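## Task

Move the box labelled DR onto the grey mat so that its big DR lettering faces upward, keep every other box upright inside the bin, and end with neither arm in contact with anything.

## Robot and tools

Robot: two arms, left_arm and right_arm, each a six-joint arm with a two-finger parallel gripper and a wrist camera. The fingers point along the gripper's +z axis and close along its y axis. end_effector_position is the midpoint between the finger pads, roughly 1 cm behind the tips.

Frames: the scene frame has its origin at table-top height, halfway between the two nominal bases, with +z up and +x reaching out over the table. left_arm sits on the +y side (arm names do not match image sides). Calibrated bases in the scene frame: left_arm at (+0.039, +0.305, 0) m with quat_wxyz (+1.000, 0, 0, -0.015); right_arm at (-0.050, -0.354, 0) m with quat_wxyz (+1.000, 0, 0, +0.006). For both, up is +z of the base. Every arm's hand pose, velocities, targets and wrist-camera pose are expressed in that arm's own base frame. Fixed cameras and the table use the scene frame. Printed positions and orientations can be wrong by a few cm, worse at long reach.

Command row: always 14 numbers, all in [-1, 1], even when only one arm moves. Order is dx, dy, dz, rx, ry, rz, opening for left_arm, then the same seven for right_arm. The first six numbers of each arm are an offset, not a pose. They are measured from that arm's Hand target as it stood when the action or move began, along that arm's base axes, and the rotation is taken about the Hand target's position. Scale: 1.0 equals 0.6 m for dx/dy/dz and 180 degrees for rx/ry/rz. rx, ry, rz form a single rotation vector. A translation longer than 1.0 gets shortened along its direction. The opening is absolute: +1 is fully open (0.093 m) and -1 is closed. Sending the same offset twice moves the arm twice. Six zeros re-request the current Hand target and also release an arm that has stalled against something. A 0 in the opening slot is itself a command, so to keep a gripper unchanged, resend its present value.

execute_actions(actions, cameras): actions is a list of actions. Each action is a table of up to 15 rows, one row per 1/30 s control step. A short table repeats its last row until 15 steps have run, so one action lasts 0.5 s. Every row is measured from the start pose of that action, not from the row before it. An empty list simply returns state and images. cameras picks which images come back: omitted, null or ["all"] gives all, [] gives none, and an unknown name invalidates the call.

move(target, speed, blend, opening_speed, blocking, cameras): drives each gripper in a straight line toward target. target is one 14-number row or a list of up to 15 rows. Each row is an offset from the Hand targets at the move's start, not from the previous row. speed is in m/s, 0.002 to 2.9, default 0.25; rotation is capped at twice that in rad/s. It can be one value, or one per target. blend is in m and rounds off corners in a list. opening_speed is in units of the -1..+1 scale per second and must be at least 0.2. A move lasts at least 0.5 s and is cut off at 10 s. It does not steer around obstacles or the other arm. Faster moves lag and overshoot more and strike harder. Do not route a path close to an arm's own base, because that can flip the shoulder. With blocking=false the call returns after 0.5 s while motion continues. The result adds a "move:" line with the ending, e.g. done, off_target, moving, held or fault, plus limits such as paced (pose was clipped) or held (steps were withheld). done means at rest within 10 mm and 2 degrees of the target. Neither done nor off_target tells you anything about contact.

wait(seconds 0–10): the scene runs on while the arms hold their commands. stop(): brakes a running move, and needs some distance to do it. zoom_image(camera, region [x0,y0,x1,y1] pixels, max 504x504): a close-up taken from the latest image. Cameras: cam_head_left, cam_head_right, cam_high, cam_low, cam_left_wrist, cam_right_wrist, each 896x504. read_manual gives licence text only. finished_scene(scene) ends scene 1 or 2 permanently; the goal must hold with the robot out of contact.

Results: end_effector_position (m) and quat; Hand target, which is the last commanded pose after clipping and the base for the next offsets; Tool commands; grip_measured, the gripper motor position on the -1..+1 scale; Joint positions, which end with the finger opening in m; Joint velocities, which can read "within noise"; Joint torques, where joints 1–3 wrap at ±28 N m. Each step, the controller limits commanded orientation to within 40 degrees of the measured one. Grippers frequently stop short or sag, so check the pose after every move and correct any tilt. Tiny moves may go sideways or not happen at all.

Gripping: the pads meet at about -0.94. Each mm of object width adds about 0.0208 to the reading. Readings may run high by up to 0.02. For a firm grip on a rigid box, send at least 0.24 below the width reading, and keep resending that same value while holding. To release, send a value well above the width reading. Avoid closing all at once far below the width, since it spikes the force.

Avoid: dropping the box, releasing it while it is still moving, hitting hard, knocking the other boxes over, and letting anything fall off the table. Never let the arms, fingers or cable squeeze or hit each other, as that can fail the scene. Stretched reaches, held loads and pushes against unreachable poses heat the motors: MOTOR HOT appears at 75 °C and a fault fold at 90 °C. Occasionally a loose object gets pushed briefly by an outside disturbance.

Each tool is called after "Call:" as name(argument=value, ...) on one line, values as JSON.

## Session

Call:
execute_actions(actions=[])

Scene clock: 0.00 s.
left_arm: end_effector_position=(+0.3559, -0.1561, +0.3205) grip_measured=+1.000 end_effector_quat_wxyz=(+0.515, +0.152, +0.803, -0.258) | right_arm: end_effector_position=(+0.2068, +0.0766, +0.2322) grip_measured=+1.000 end_effector_quat_wxyz=(+0.359, -0.072, +0.922, +0.121)
Joint positions: left_arm=[-0.255 1.185 1.128 -0.313 0.373 -0.138 0.093] | right_arm=[0.299 0.742 0.967 -1.021 -0.073 0.173 0.093]
Joint velocities: within noise
Joint torques (N m): no reading
Motor temperatures (°C): left_arm=[24 25 26 25 26 24 27] | right_arm=[25 26 25 27 26 23 25]
Heat: left arm: 27 °C; right arm: 27 °C.
Hand target: left_arm +0.3555, -0.1561, +0.3326; +0.528, +0.154, +0.794, -0.259 | right_arm +0.2093, +0.0774, +0.2399; +0.371, -0.072, +0.918, +0.124
Tool commands: left_gripper/opening=+1.0 right_gripper/opening=+1.0

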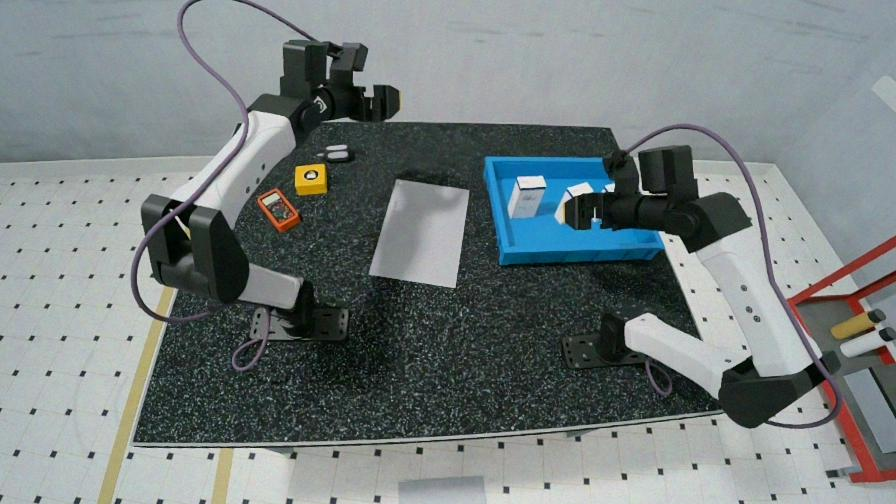

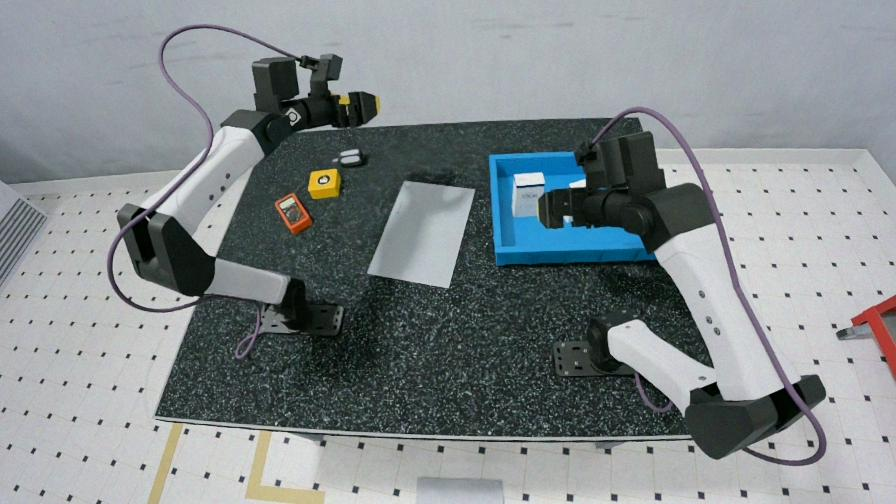

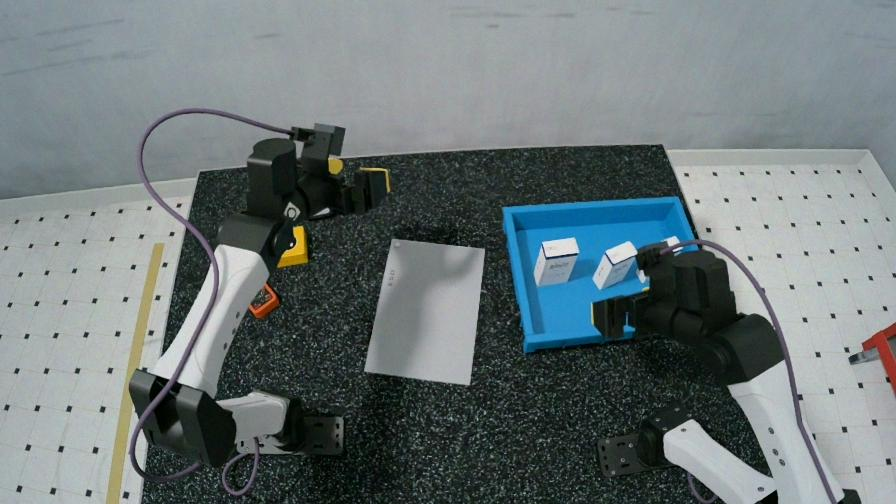

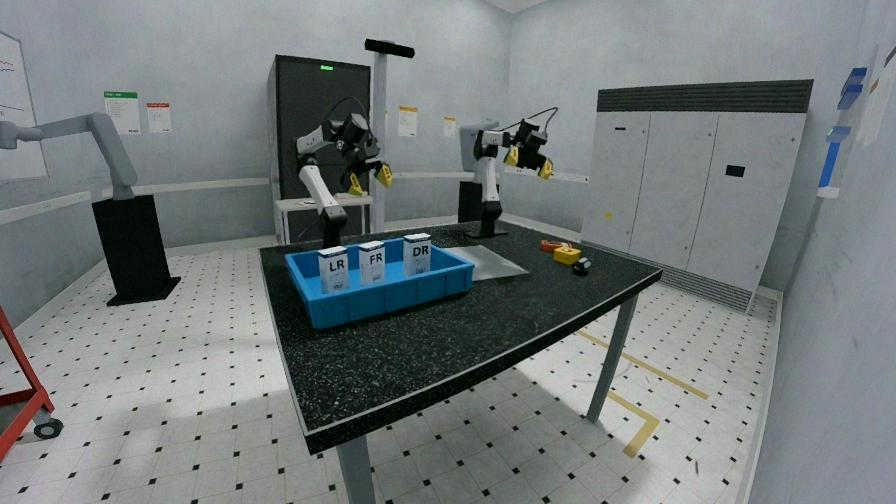

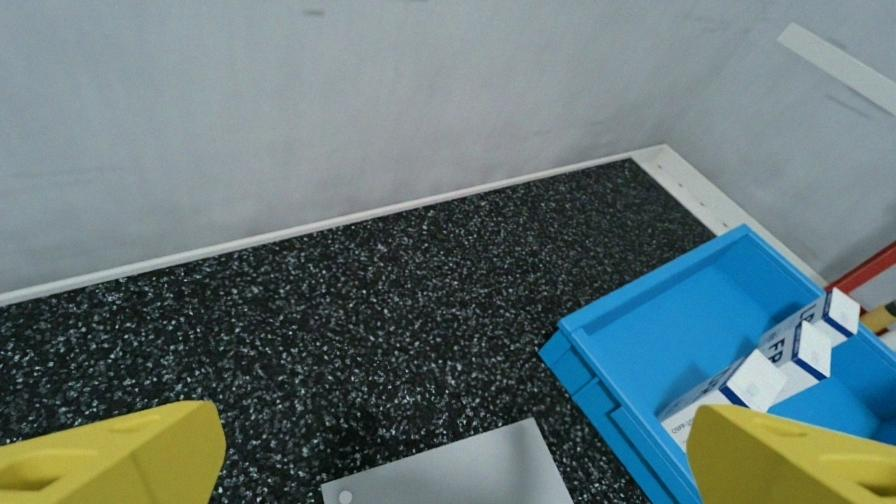

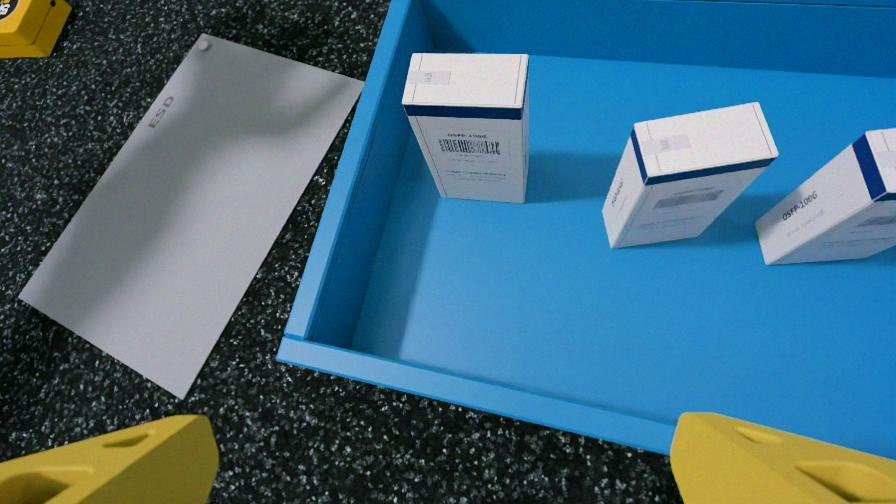

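Call:
zoom_image(camera="cam_low", region=[270, 200, 550, 340])

Call:
zoom_image(camera="cam_left_wrist", region=[540, 220, 896, 504])

Call:
zoom_image(camera="cam_right_wrist", region=[200, 30, 600, 380])

Call:
zoom_image(camera="cam_high", region=[340, 180, 740, 400])

Scaled by 1.800 from the camera's 896x504 image, which has a finer 1280x720 frame.

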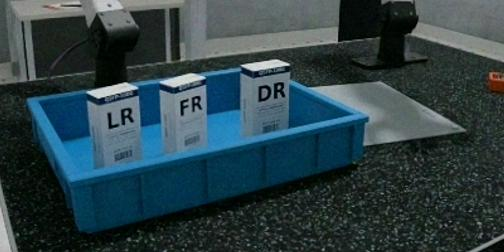

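Scaled by 1.416 from the camera's 896x504 image, which has a finer 1280x720 frame.

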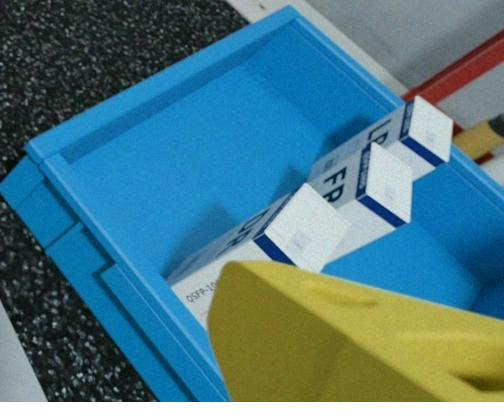

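Scaled by 1.260 from the camera's 896x504 image, which has a finer 1280x720 frame.

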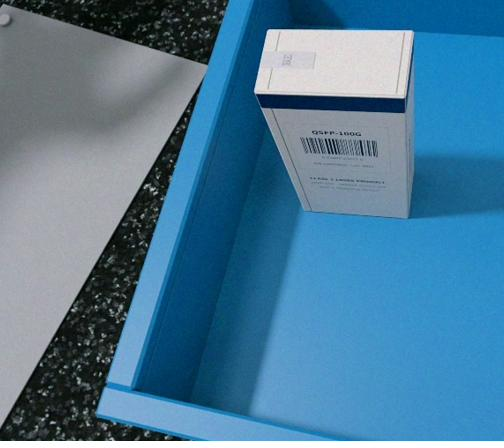

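Scaled by 1.260 from the camera's 896x504 image, which has a finer 1280x720 frame.

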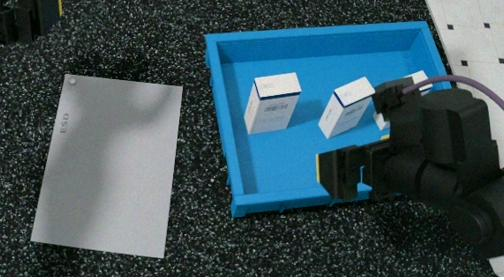

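Call:
move(target=[0, 0.3, 0, 0, 0, 0.139, 1, 0.201, 0.079, -0.067, -0.078, 0.157, -0.035, 1], speed=0.25)

Scene clock: 4.90 s.
left_arm: end_effector_position=(+0.3588, +0.0246, +0.3251) grip_measured=+1.000 end_effector_quat_wxyz=(+0.561, -0.033, +0.815, -0.143) | right_arm: end_effector_position=(+0.3263, +0.1222, +0.1899) grip_measured=+1.000 end_effector_quat_wxyz=(+0.118, -0.037, +0.992, +0.004)
Joint positions: left_arm=[0.276 1.089 1.091 -0.378 0.456 -0.117 0.093] | right_arm=[0.395 1.674 1.632 -1.304 0.075 0.311 0.093]
Joint velocities: within noise
Joint torques (N m): left_arm=[0.35 -4.86 7.42 1.73 0.19 0.26] | right_arm=[0.69 -7.6 9.46 0.79 0.1 0.18]
Motor temperatures (°C): left_arm=[24 25 27 27 26 24 27] | right_arm=[25 26 27 28 26 23 25]
Heat: left arm: 27 °C; right arm: 28 °C.
Hand target: left_arm +0.3554, +0.0240, +0.3324; +0.572, -0.021, +0.808, -0.139 | right_arm +0.3299, +0.1248, +0.1996; +0.131, -0.034, +0.991, +0.005
Off the commanded pose: left_arm 0.008 m, 2 deg | right_arm 0.011 m, 2 deg.
move: off_target (right_arm)

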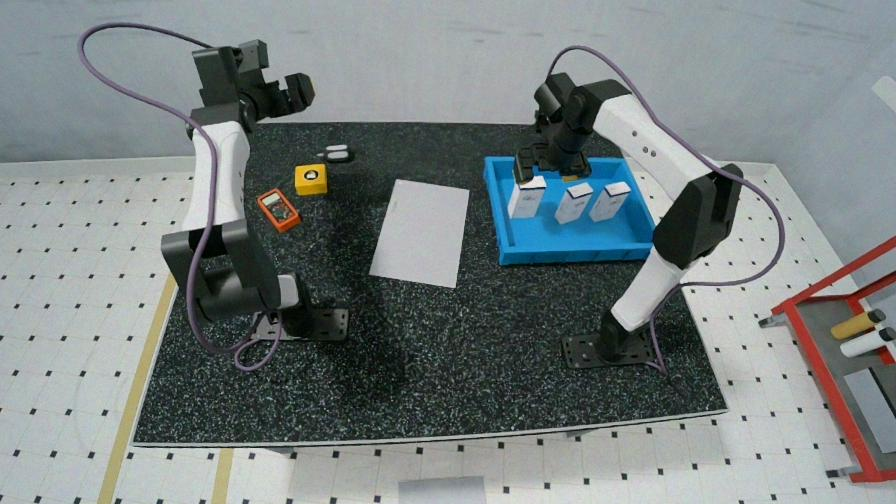

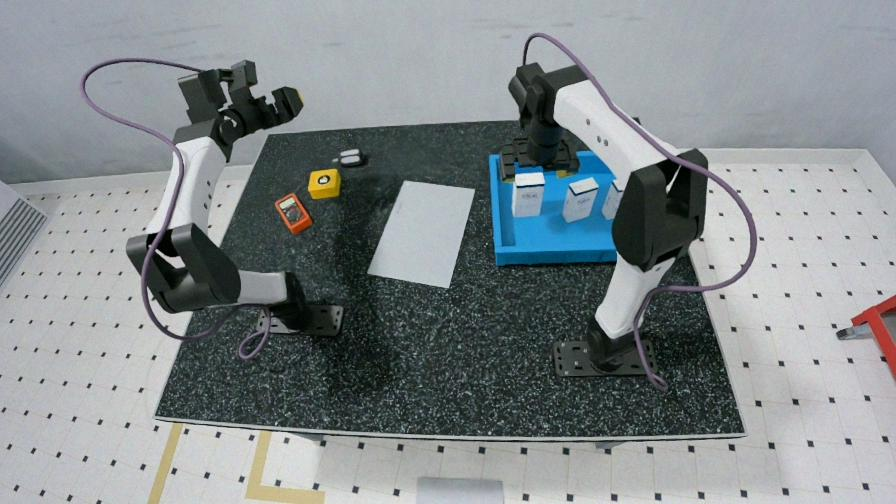

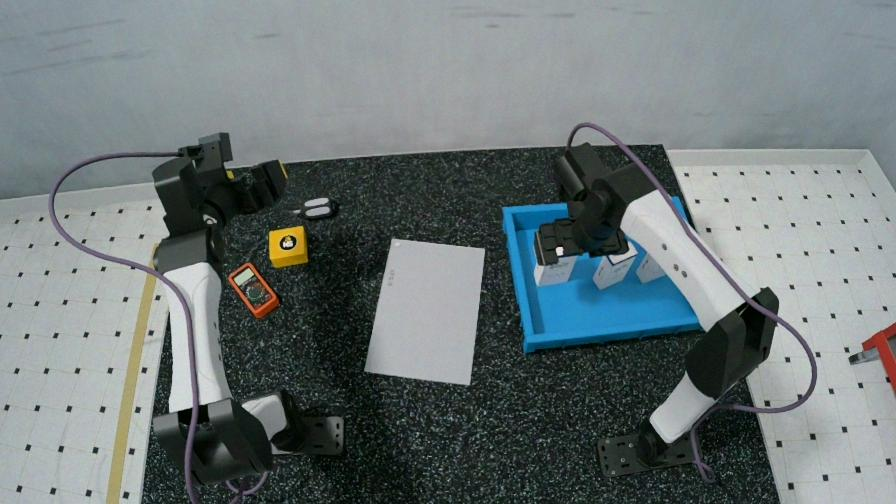

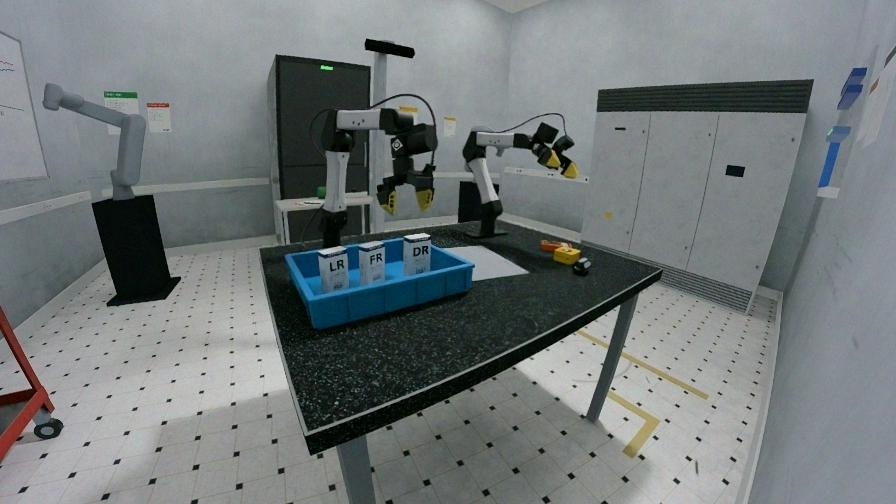

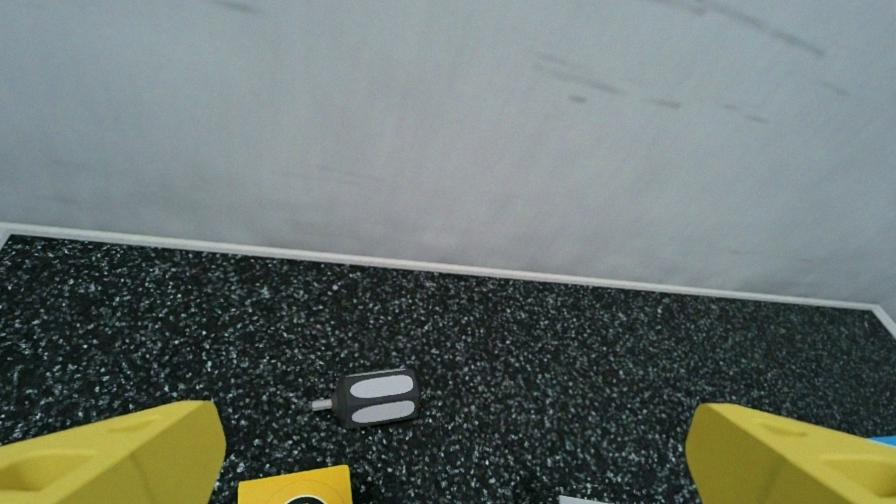

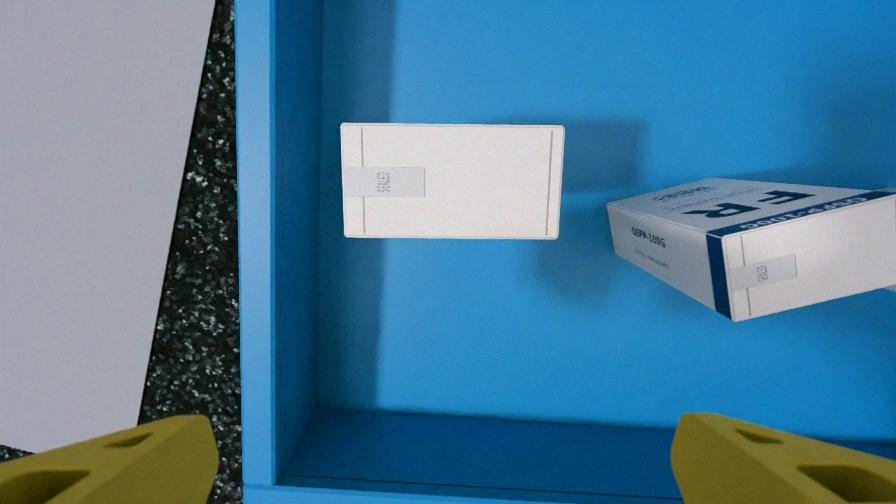

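Call:
move(target=[0, 0, 0, 0, 0, 0, 1, 0.082, 0, -0.058, -0.004, 0.0554, 0, 1], speed=0.15, cameras=["cam_right_wrist", "cam_high", "cam_low"])

Scene clock: 7.17 s.
left_arm: end_effector_position=(+0.3588, +0.0246, +0.3251) grip_measured=+1.000 end_effector_quat_wxyz=(+0.561, -0.033, +0.815, -0.143) | right_arm: end_effector_position=(+0.3757, +0.1237, +0.1568) grip_measured=+1.000 end_effector_quat_wxyz=(+0.036, -0.033, +0.999, -0.005)
Joint positions: left_arm=[0.276 1.089 1.091 -0.378 0.456 -0.117 0.093] | right_arm=[0.331 2.007 1.95 -1.448 0.03 0.264 0.093]
Joint velocities: within noise
Joint torques (N m): left_arm=[0.32 -4.82 7.36 1.75 0.19 0.26] | right_arm=[-0.27 -10.18 8.91 0.41 -0.07 0]
Motor temperatures (°C): left_arm=[24 26 27 28 26 24 27] | right_arm=[25 27 27 28 26 23 25]
Heat: left arm: 28 °C; right arm: 28 °C.
Hand target: left_arm +0.3555, +0.0241, +0.3325; +0.572, -0.021, +0.808, -0.138 | right_arm +0.3791, +0.1248, +0.1648; +0.044, -0.035, +0.998, +0.002
Off the commanded pose: left_arm 0.008 m, 2 deg | right_arm 0.009 m, 1 deg.
move: done
Images, in order (width x height): cam_high 896x504, cam_low 896x504, cam_right_wrist 896x504.

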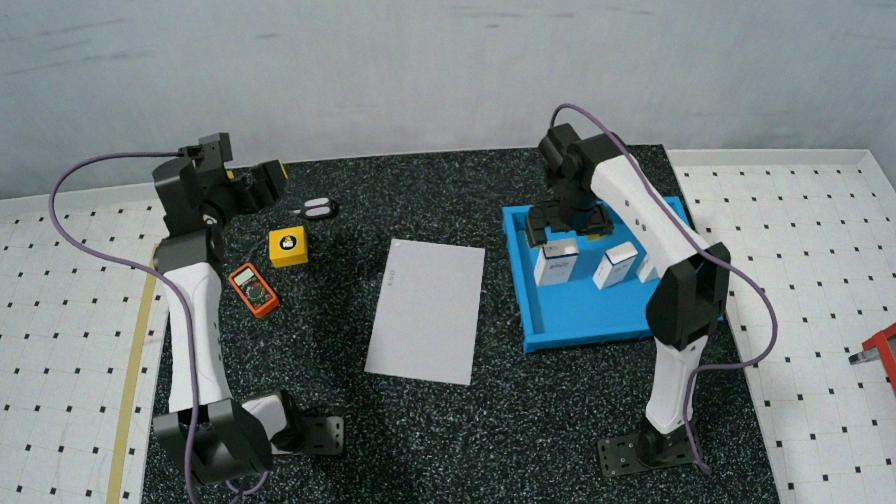

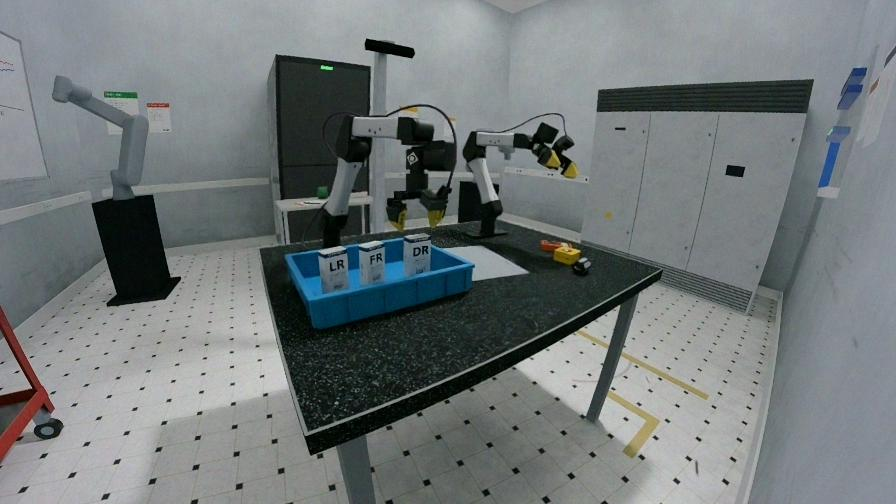

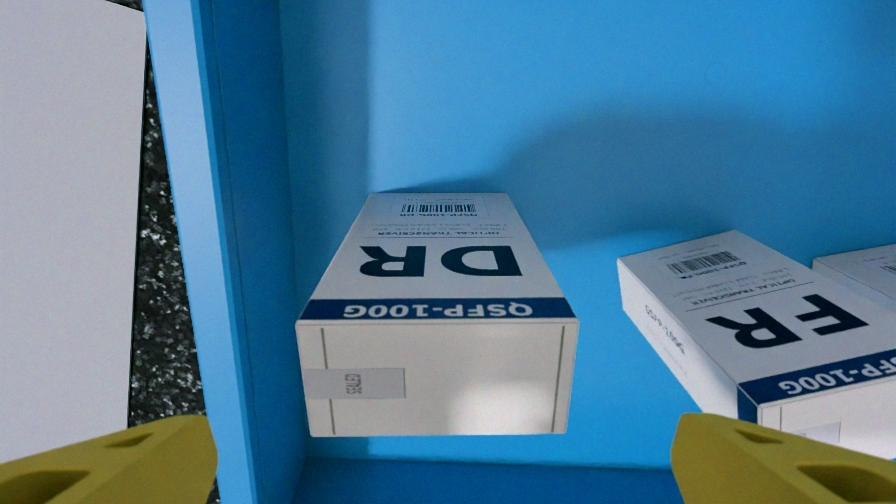

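Call:
move(target=[0, 0, 0, 0, 0, 0, 1, 0.0115, 0.002, -0.055, -0.0024, 0.035, 0, 0.68], speed=0.1, cameras=["cam_right_wrist", "cam_high", "cam_low"])

Scene clock: 9.10 s.
left_arm: end_effector_position=(+0.3588, +0.0246, +0.3251) grip_measured=+1.000 end_effector_quat_wxyz=(+0.561, -0.032, +0.815, -0.143) | right_arm: end_effector_position=(+0.3824, +0.1256, +0.1248) grip_measured=+0.682 end_effector_quat_wxyz=(-0.018, -0.034, +0.999, -0.007)
Joint positions: left_arm=[0.276 1.089 1.091 -0.378 0.456 -0.116 0.093] | right_arm=[0.319 2.135 2.016 -1.489 0.003 0.251 0.078]
Joint velocities: within noise
Joint torques (N m): left_arm=[0.4 -4.85 7.38 1.75 0.18 0.27] | right_arm=[-0.46 -11.02 8.8 0.18 -0.1 0]
Motor temperatures (°C): left_arm=[24 26 28 28 26 24 27] | right_arm=[25 27 28 28 26 23 25]
Heat: left arm: 28 °C; right arm: 28 °C.
Hand target: left_arm +0.3555, +0.0241, +0.3325; +0.572, -0.021, +0.808, -0.138 | right_arm +0.3860, +0.1260, +0.1319; -0.011, -0.035, +0.999, +0.000
Off the commanded pose: left_arm 0.008 m, 2 deg | right_arm 0.008 m, 1 deg.
move: done
Images, in order (width x height): cam_high 896x504, cam_low 896x504, cam_right_wrist 896x504.

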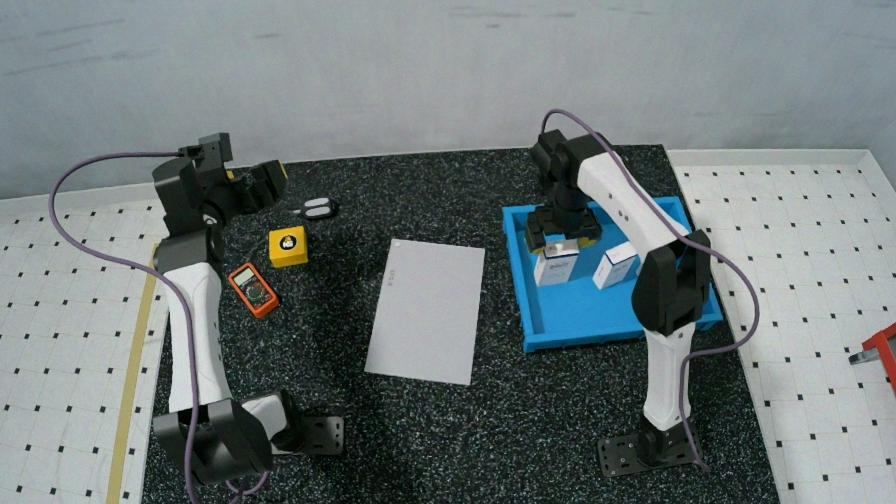

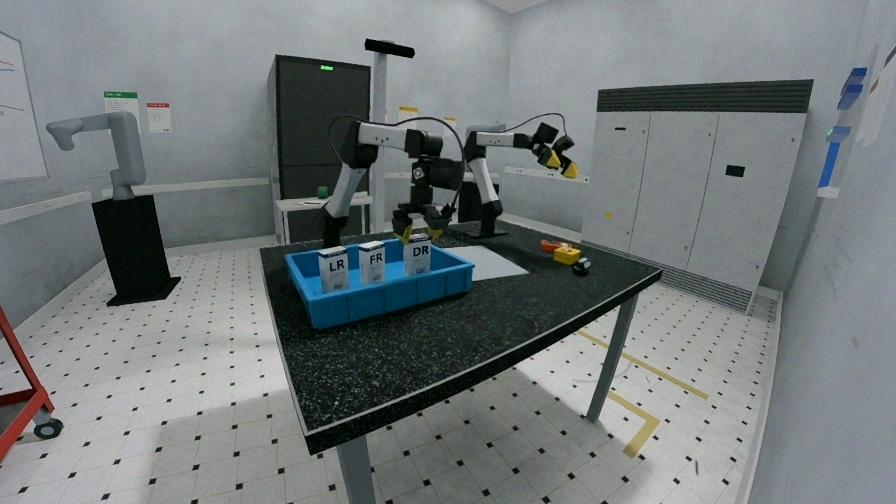

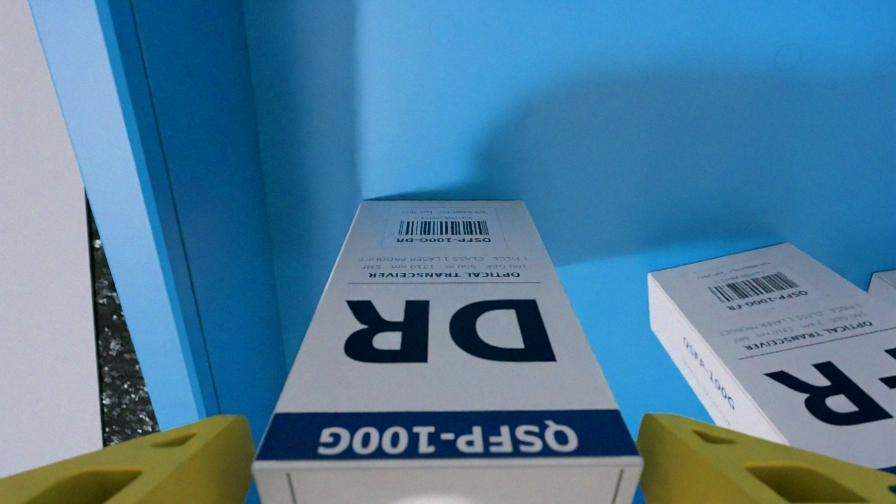

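Call:
move(target=[0, 0, 0, 0, 0, 0, 1, 0.001, 0, -0.067, -0.0024, 0.035, 0, 0.68], speed=0.08, cameras=["cam_right_wrist", "cam_head_left", "cam_low"])

Scene clock: 10.30 s.
left_arm: end_effector_position=(+0.3588, +0.0246, +0.3251) grip_measured=+1.000 end_effector_quat_wxyz=(+0.561, -0.032, +0.815, -0.143) | right_arm: end_effector_position=(+0.3823, +0.1255, +0.0845) grip_measured=+0.682 end_effector_quat_wxyz=(-0.073, -0.034, +0.997, -0.009)
Joint positions: left_arm=[0.276 1.089 1.091 -0.378 0.456 -0.116 0.093] | right_arm=[0.308 2.247 2.026 -1.495 -0.022 0.238 0.078]
Joint velocities: within noise
Joint torques (N m): left_arm=[0.39 -4.81 7.36 1.75 0.19 0.29] | right_arm=[-0.58 -11.67 8.87 -0.12 -0.14 0.04]
Motor temperatures (°C): left_arm=[24 26 28 29 26 24 27] | right_arm=[25 28 28 28 26 23 25]
Heat: left arm: 29 °C; right arm: 28 °C.
Hand target: left_arm +0.3555, +0.0241, +0.3325; +0.572, -0.021, +0.808, -0.138 | right_arm +0.3865, +0.1260, +0.0916; -0.066, -0.035, +0.997, -0.002
Off the commanded pose: left_arm 0.008 m, 2 deg | right_arm 0.008 m, 1 deg.
move: done
Images, in order (width x height): cam_head_left 896x504, cam_low 896x504, cam_right_wrist 896x504.

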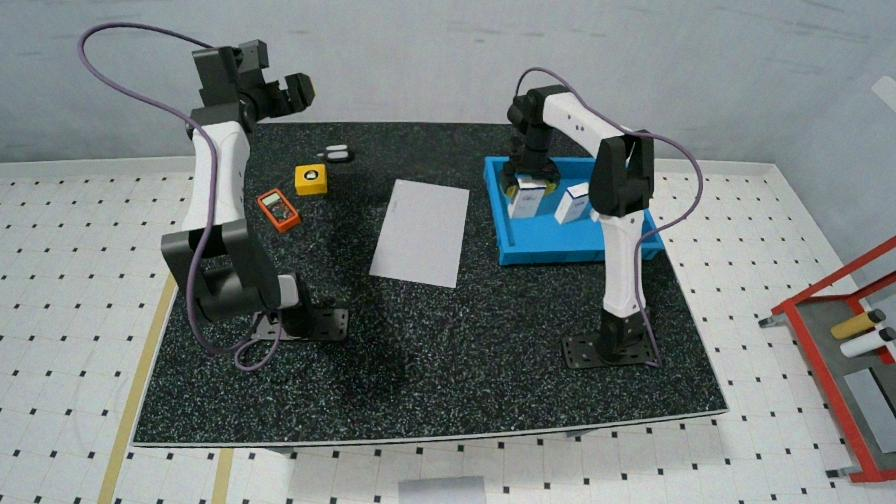

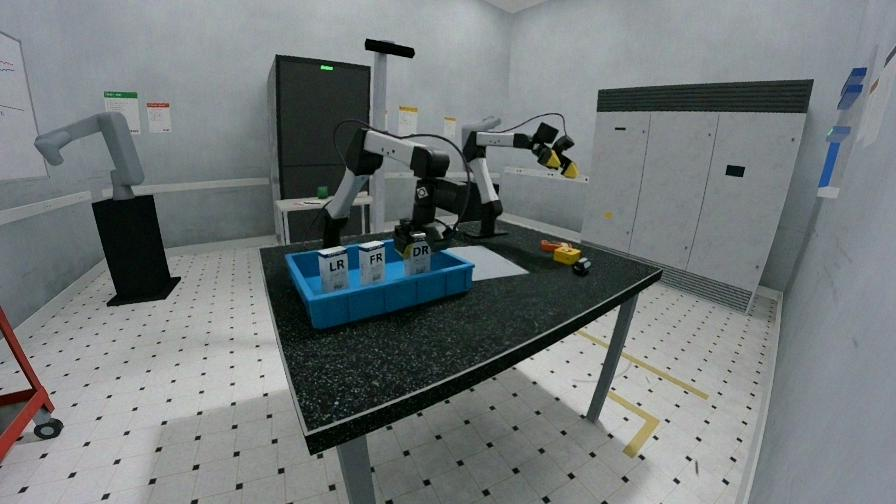

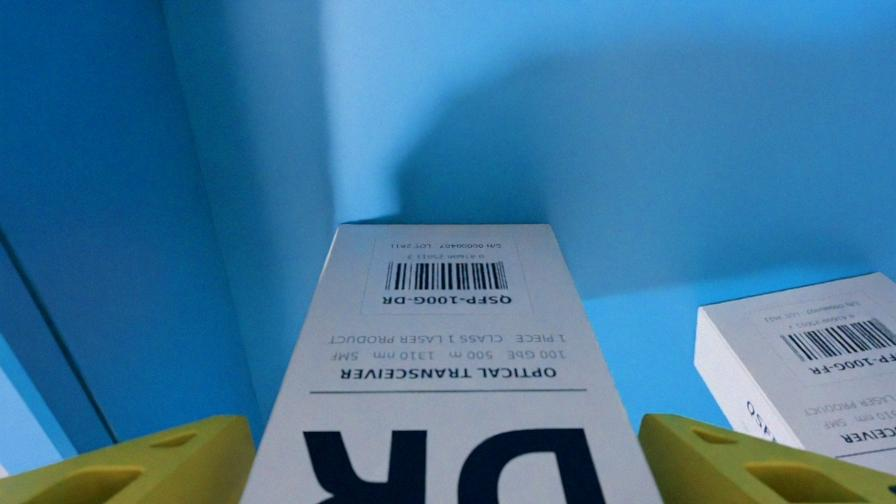

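Call:
move(target=[0, 0, 0, 0, 0, 0, 1, 0, 0, 0, 0, 0, 0, 0.2], opening_speed=0.3, cameras=["cam_right_wrist", "cam_low"])

Scene clock: 12.33 s.
left_arm: end_effector_position=(+0.3588, +0.0246, +0.3250) grip_measured=+1.000 end_effector_quat_wxyz=(+0.561, -0.032, +0.815, -0.143) | right_arm: end_effector_position=(+0.3818, +0.1258, +0.0846) grip_measured=+0.265 end_effector_quat_wxyz=(-0.074, -0.034, +0.997, -0.008)
Joint positions: left_arm=[0.276 1.089 1.091 -0.379 0.456 -0.116 0.093] | right_arm=[0.308 2.247 2.026 -1.496 -0.025 0.238 0.058]
Joint velocities: within noise
Joint torques (N m): left_arm=[0.38 -4.81 7.35 1.76 0.17 0.26] | right_arm=[-0.57 -11.45 8.79 -0.12 -0.1 0]
Motor temperatures (°C): left_arm=[24 26 28 29 26 24 27] | right_arm=[25 28 28 28 26 23 25]
Heat: left arm: 29 °C; right arm: 28 °C.
Hand target: left_arm +0.3554, +0.0241, +0.3324; +0.572, -0.021, +0.808, -0.138 | right_arm +0.3866, +0.1260, +0.0916; -0.066, -0.034, +0.997, -0.001
Off the commanded pose: left_arm 0.008 m, 2 deg | right_arm 0.008 m, 1 deg.
move: done
Images, in order (width x height): cam_low 896x504, cam_right_wrist 896x504.

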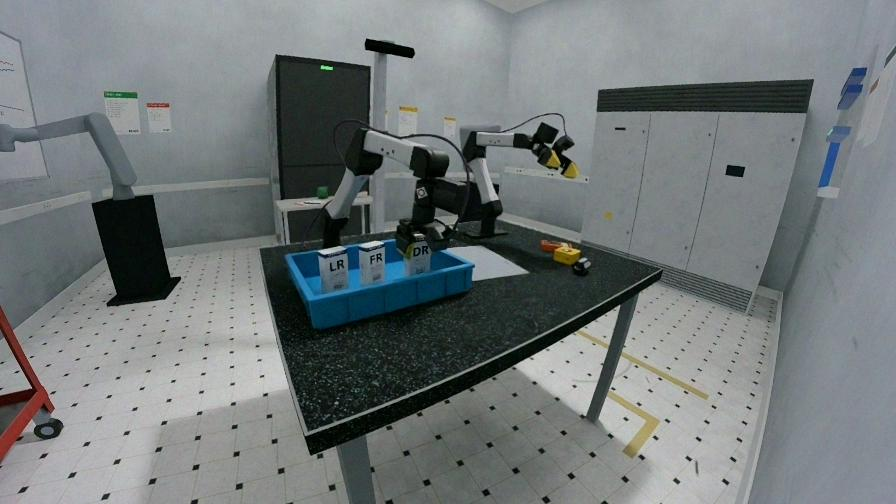

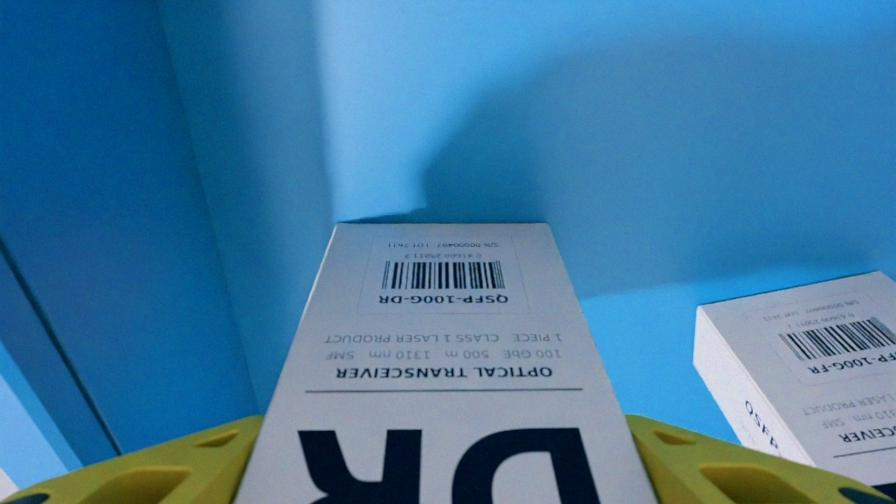

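Call:
move(target=[0, 0, 0, 0, 0, 0, 1, 0, 0, 0.0667, 0.003, -0.0443, 0, 0.15], speed=0.08, opening_speed=0.3, cameras=["cam_right_wrist", "cam_low"])

Scene clock: 14.90 s.
left_arm: end_effector_position=(+0.3588, +0.0246, +0.3250) grip_measured=+1.000 end_effector_quat_wxyz=(+0.561, -0.032, +0.815, -0.143) | right_arm: end_effector_position=(+0.3850, +0.1237, +0.1130) grip_measured=+0.252 end_effector_quat_wxyz=(-0.026, -0.035, +0.999, -0.003)
Joint positions: left_arm=[0.276 1.089 1.091 -0.379 0.456 -0.116 0.093] | right_arm=[0.308 2.154 1.999 -1.466 -0.007 0.238 0.057]
Joint velocities: within noise
Joint torques (N m): left_arm=[0.36 -4.83 7.32 1.73 0.19 0.28] | right_arm=[0.77 -15.76 6.24 0.35 0.08 0.14]
Motor temperatures (°C): left_arm=[24 26 28 30 26 24 27] | right_arm=[25 30 29 28 26 23 25]
Heat: left arm: 30 °C; right arm: 30 °C.
Hand target: left_arm +0.3554, +0.0240, +0.3325; +0.572, -0.021, +0.808, -0.139 | right_arm +0.3866, +0.1260, +0.1316; +0.004, -0.035, +0.999, +0.001
Off the commanded pose: left_arm 0.008 m, 2 deg | right_arm 0.019 m, 3 deg.
move: off_target (right_arm)
Images, in order (width x height): cam_low 896x504, cam_right_wrist 896x504.

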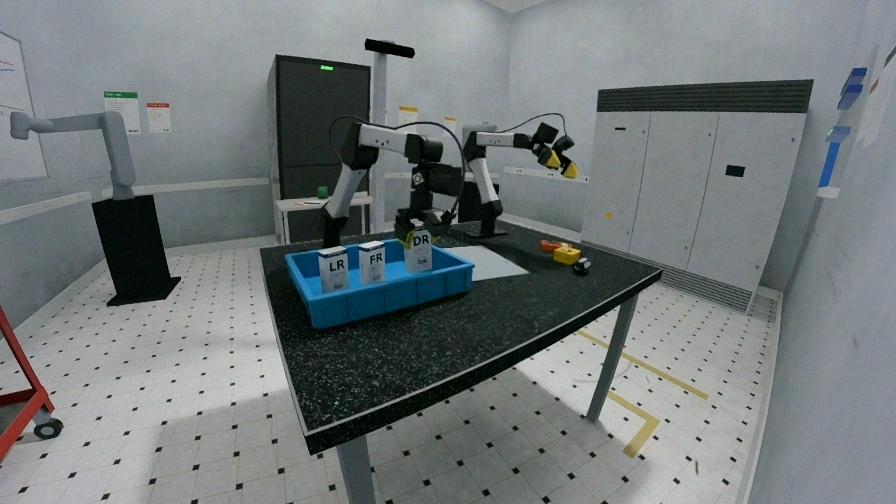

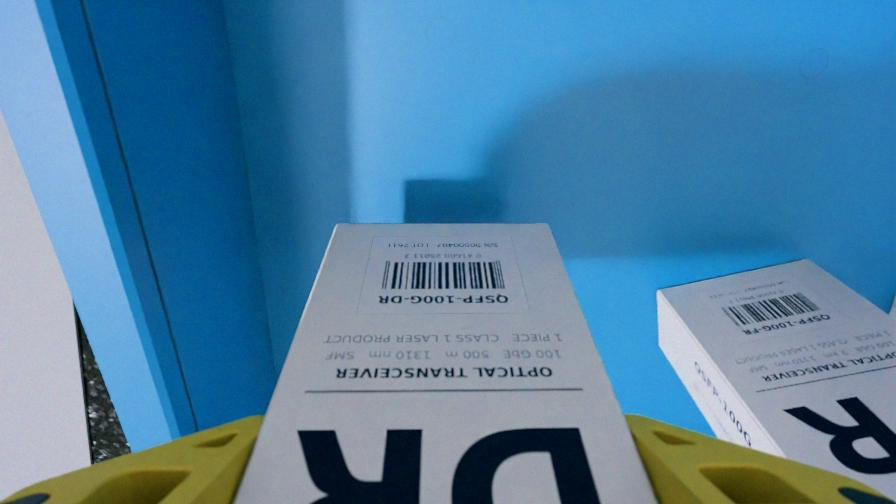

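Call:
move(target=[[0, 0, 0, 0, 0, 0, 1, -0.02, 0.057, 0.19, 0.0263, -0.2184, 0.0317, 0.15], [0, 0, 0, 0, 0, 0, 1, -0.041, 0.435, 0.064, 0.0967, -0.3758, 0.1014, 0.15]], speed=0.15, blend=[0.04, 0])

Scene clock: 20.37 s.
left_arm: end_effector_position=(+0.3588, +0.0246, +0.3250) grip_measured=+1.000 end_effector_quat_wxyz=(+0.561, -0.032, +0.815, -0.143) | right_arm: end_effector_position=(+0.3570, +0.3823, +0.1559) grip_measured=+0.252 end_effector_quat_wxyz=(+0.538, -0.191, +0.814, +0.110)
Joint positions: left_arm=[0.276 1.089 1.091 -0.379 0.456 -0.116 0.093] | right_arm=[0.972 1.847 1.15 0.23 0.491 0.206 0.057]
Joint velocities: within noise
Joint torques (N m): left_arm=[0.36 -4.86 7.39 1.74 0.19 0.27] | right_arm=[0.03 -9.74 7.83 2.79 0.24 0.09]
Motor temperatures (°C): left_arm=[24 26 29 31 26 24 27] | right_arm=[25 31 29 29 26 23 25]
Heat: left arm: 31 °C; right arm: 31 °C.
Hand target: left_arm +0.3555, +0.0240, +0.3325; +0.572, -0.021, +0.808, -0.138 | right_arm +0.3620, +0.3870, +0.1700; +0.559, -0.177, +0.800, +0.124
Off the commanded pose: left_arm 0.008 m, 2 deg | right_arm 0.016 m, 4 deg.
move: off_target (right_arm)

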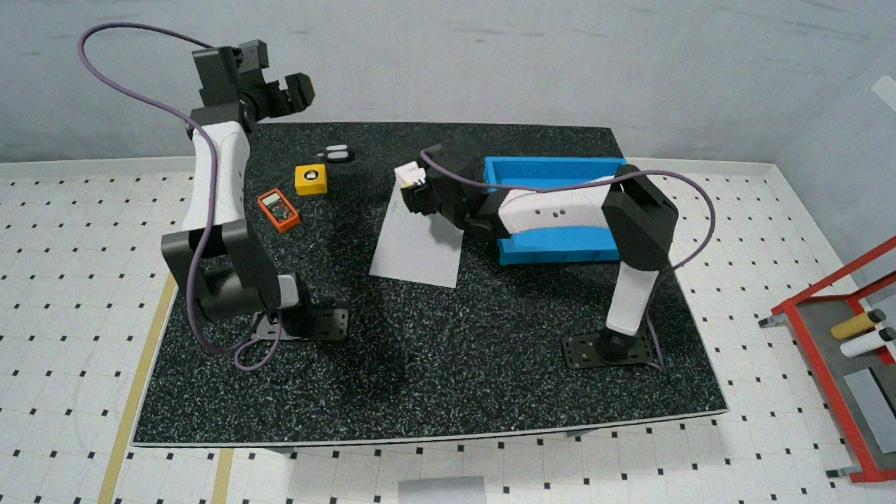

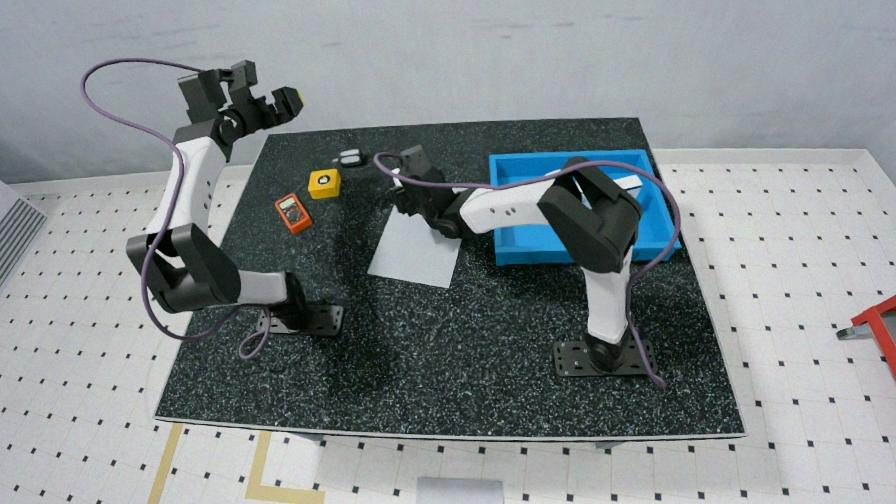

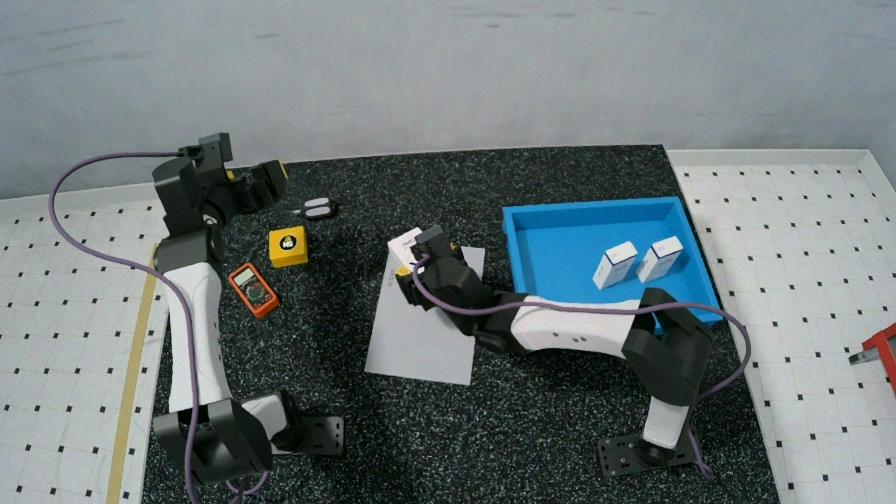

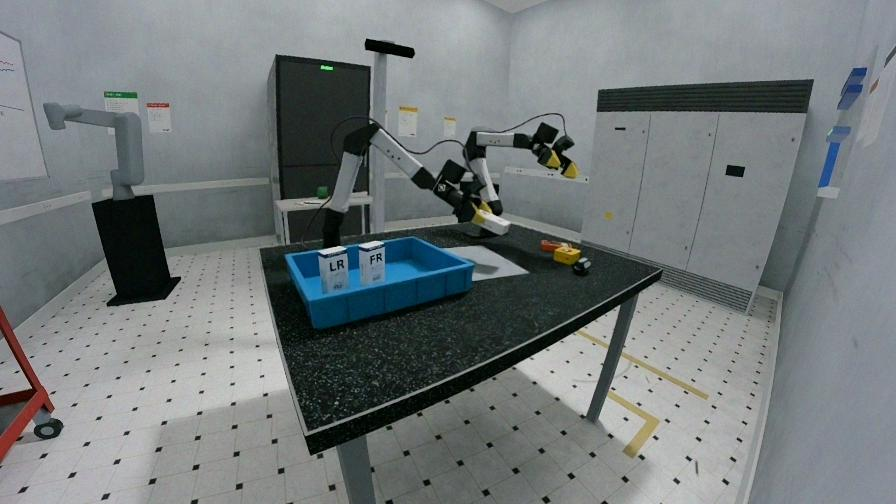

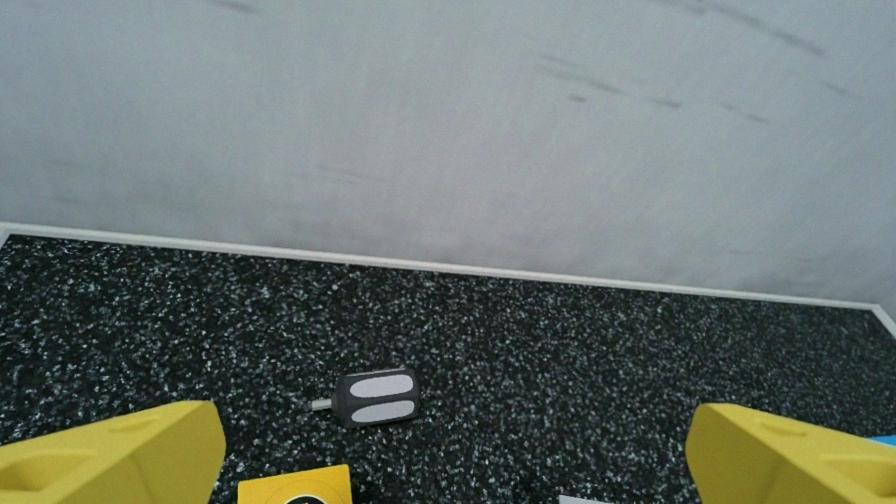

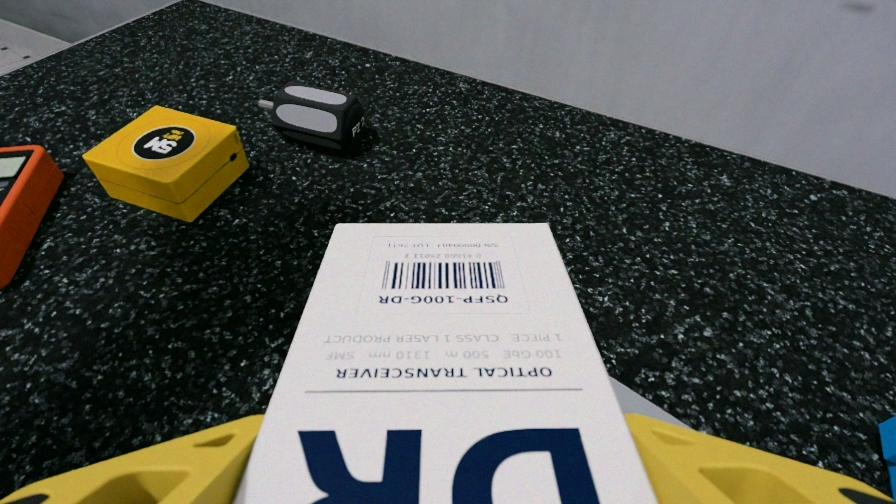

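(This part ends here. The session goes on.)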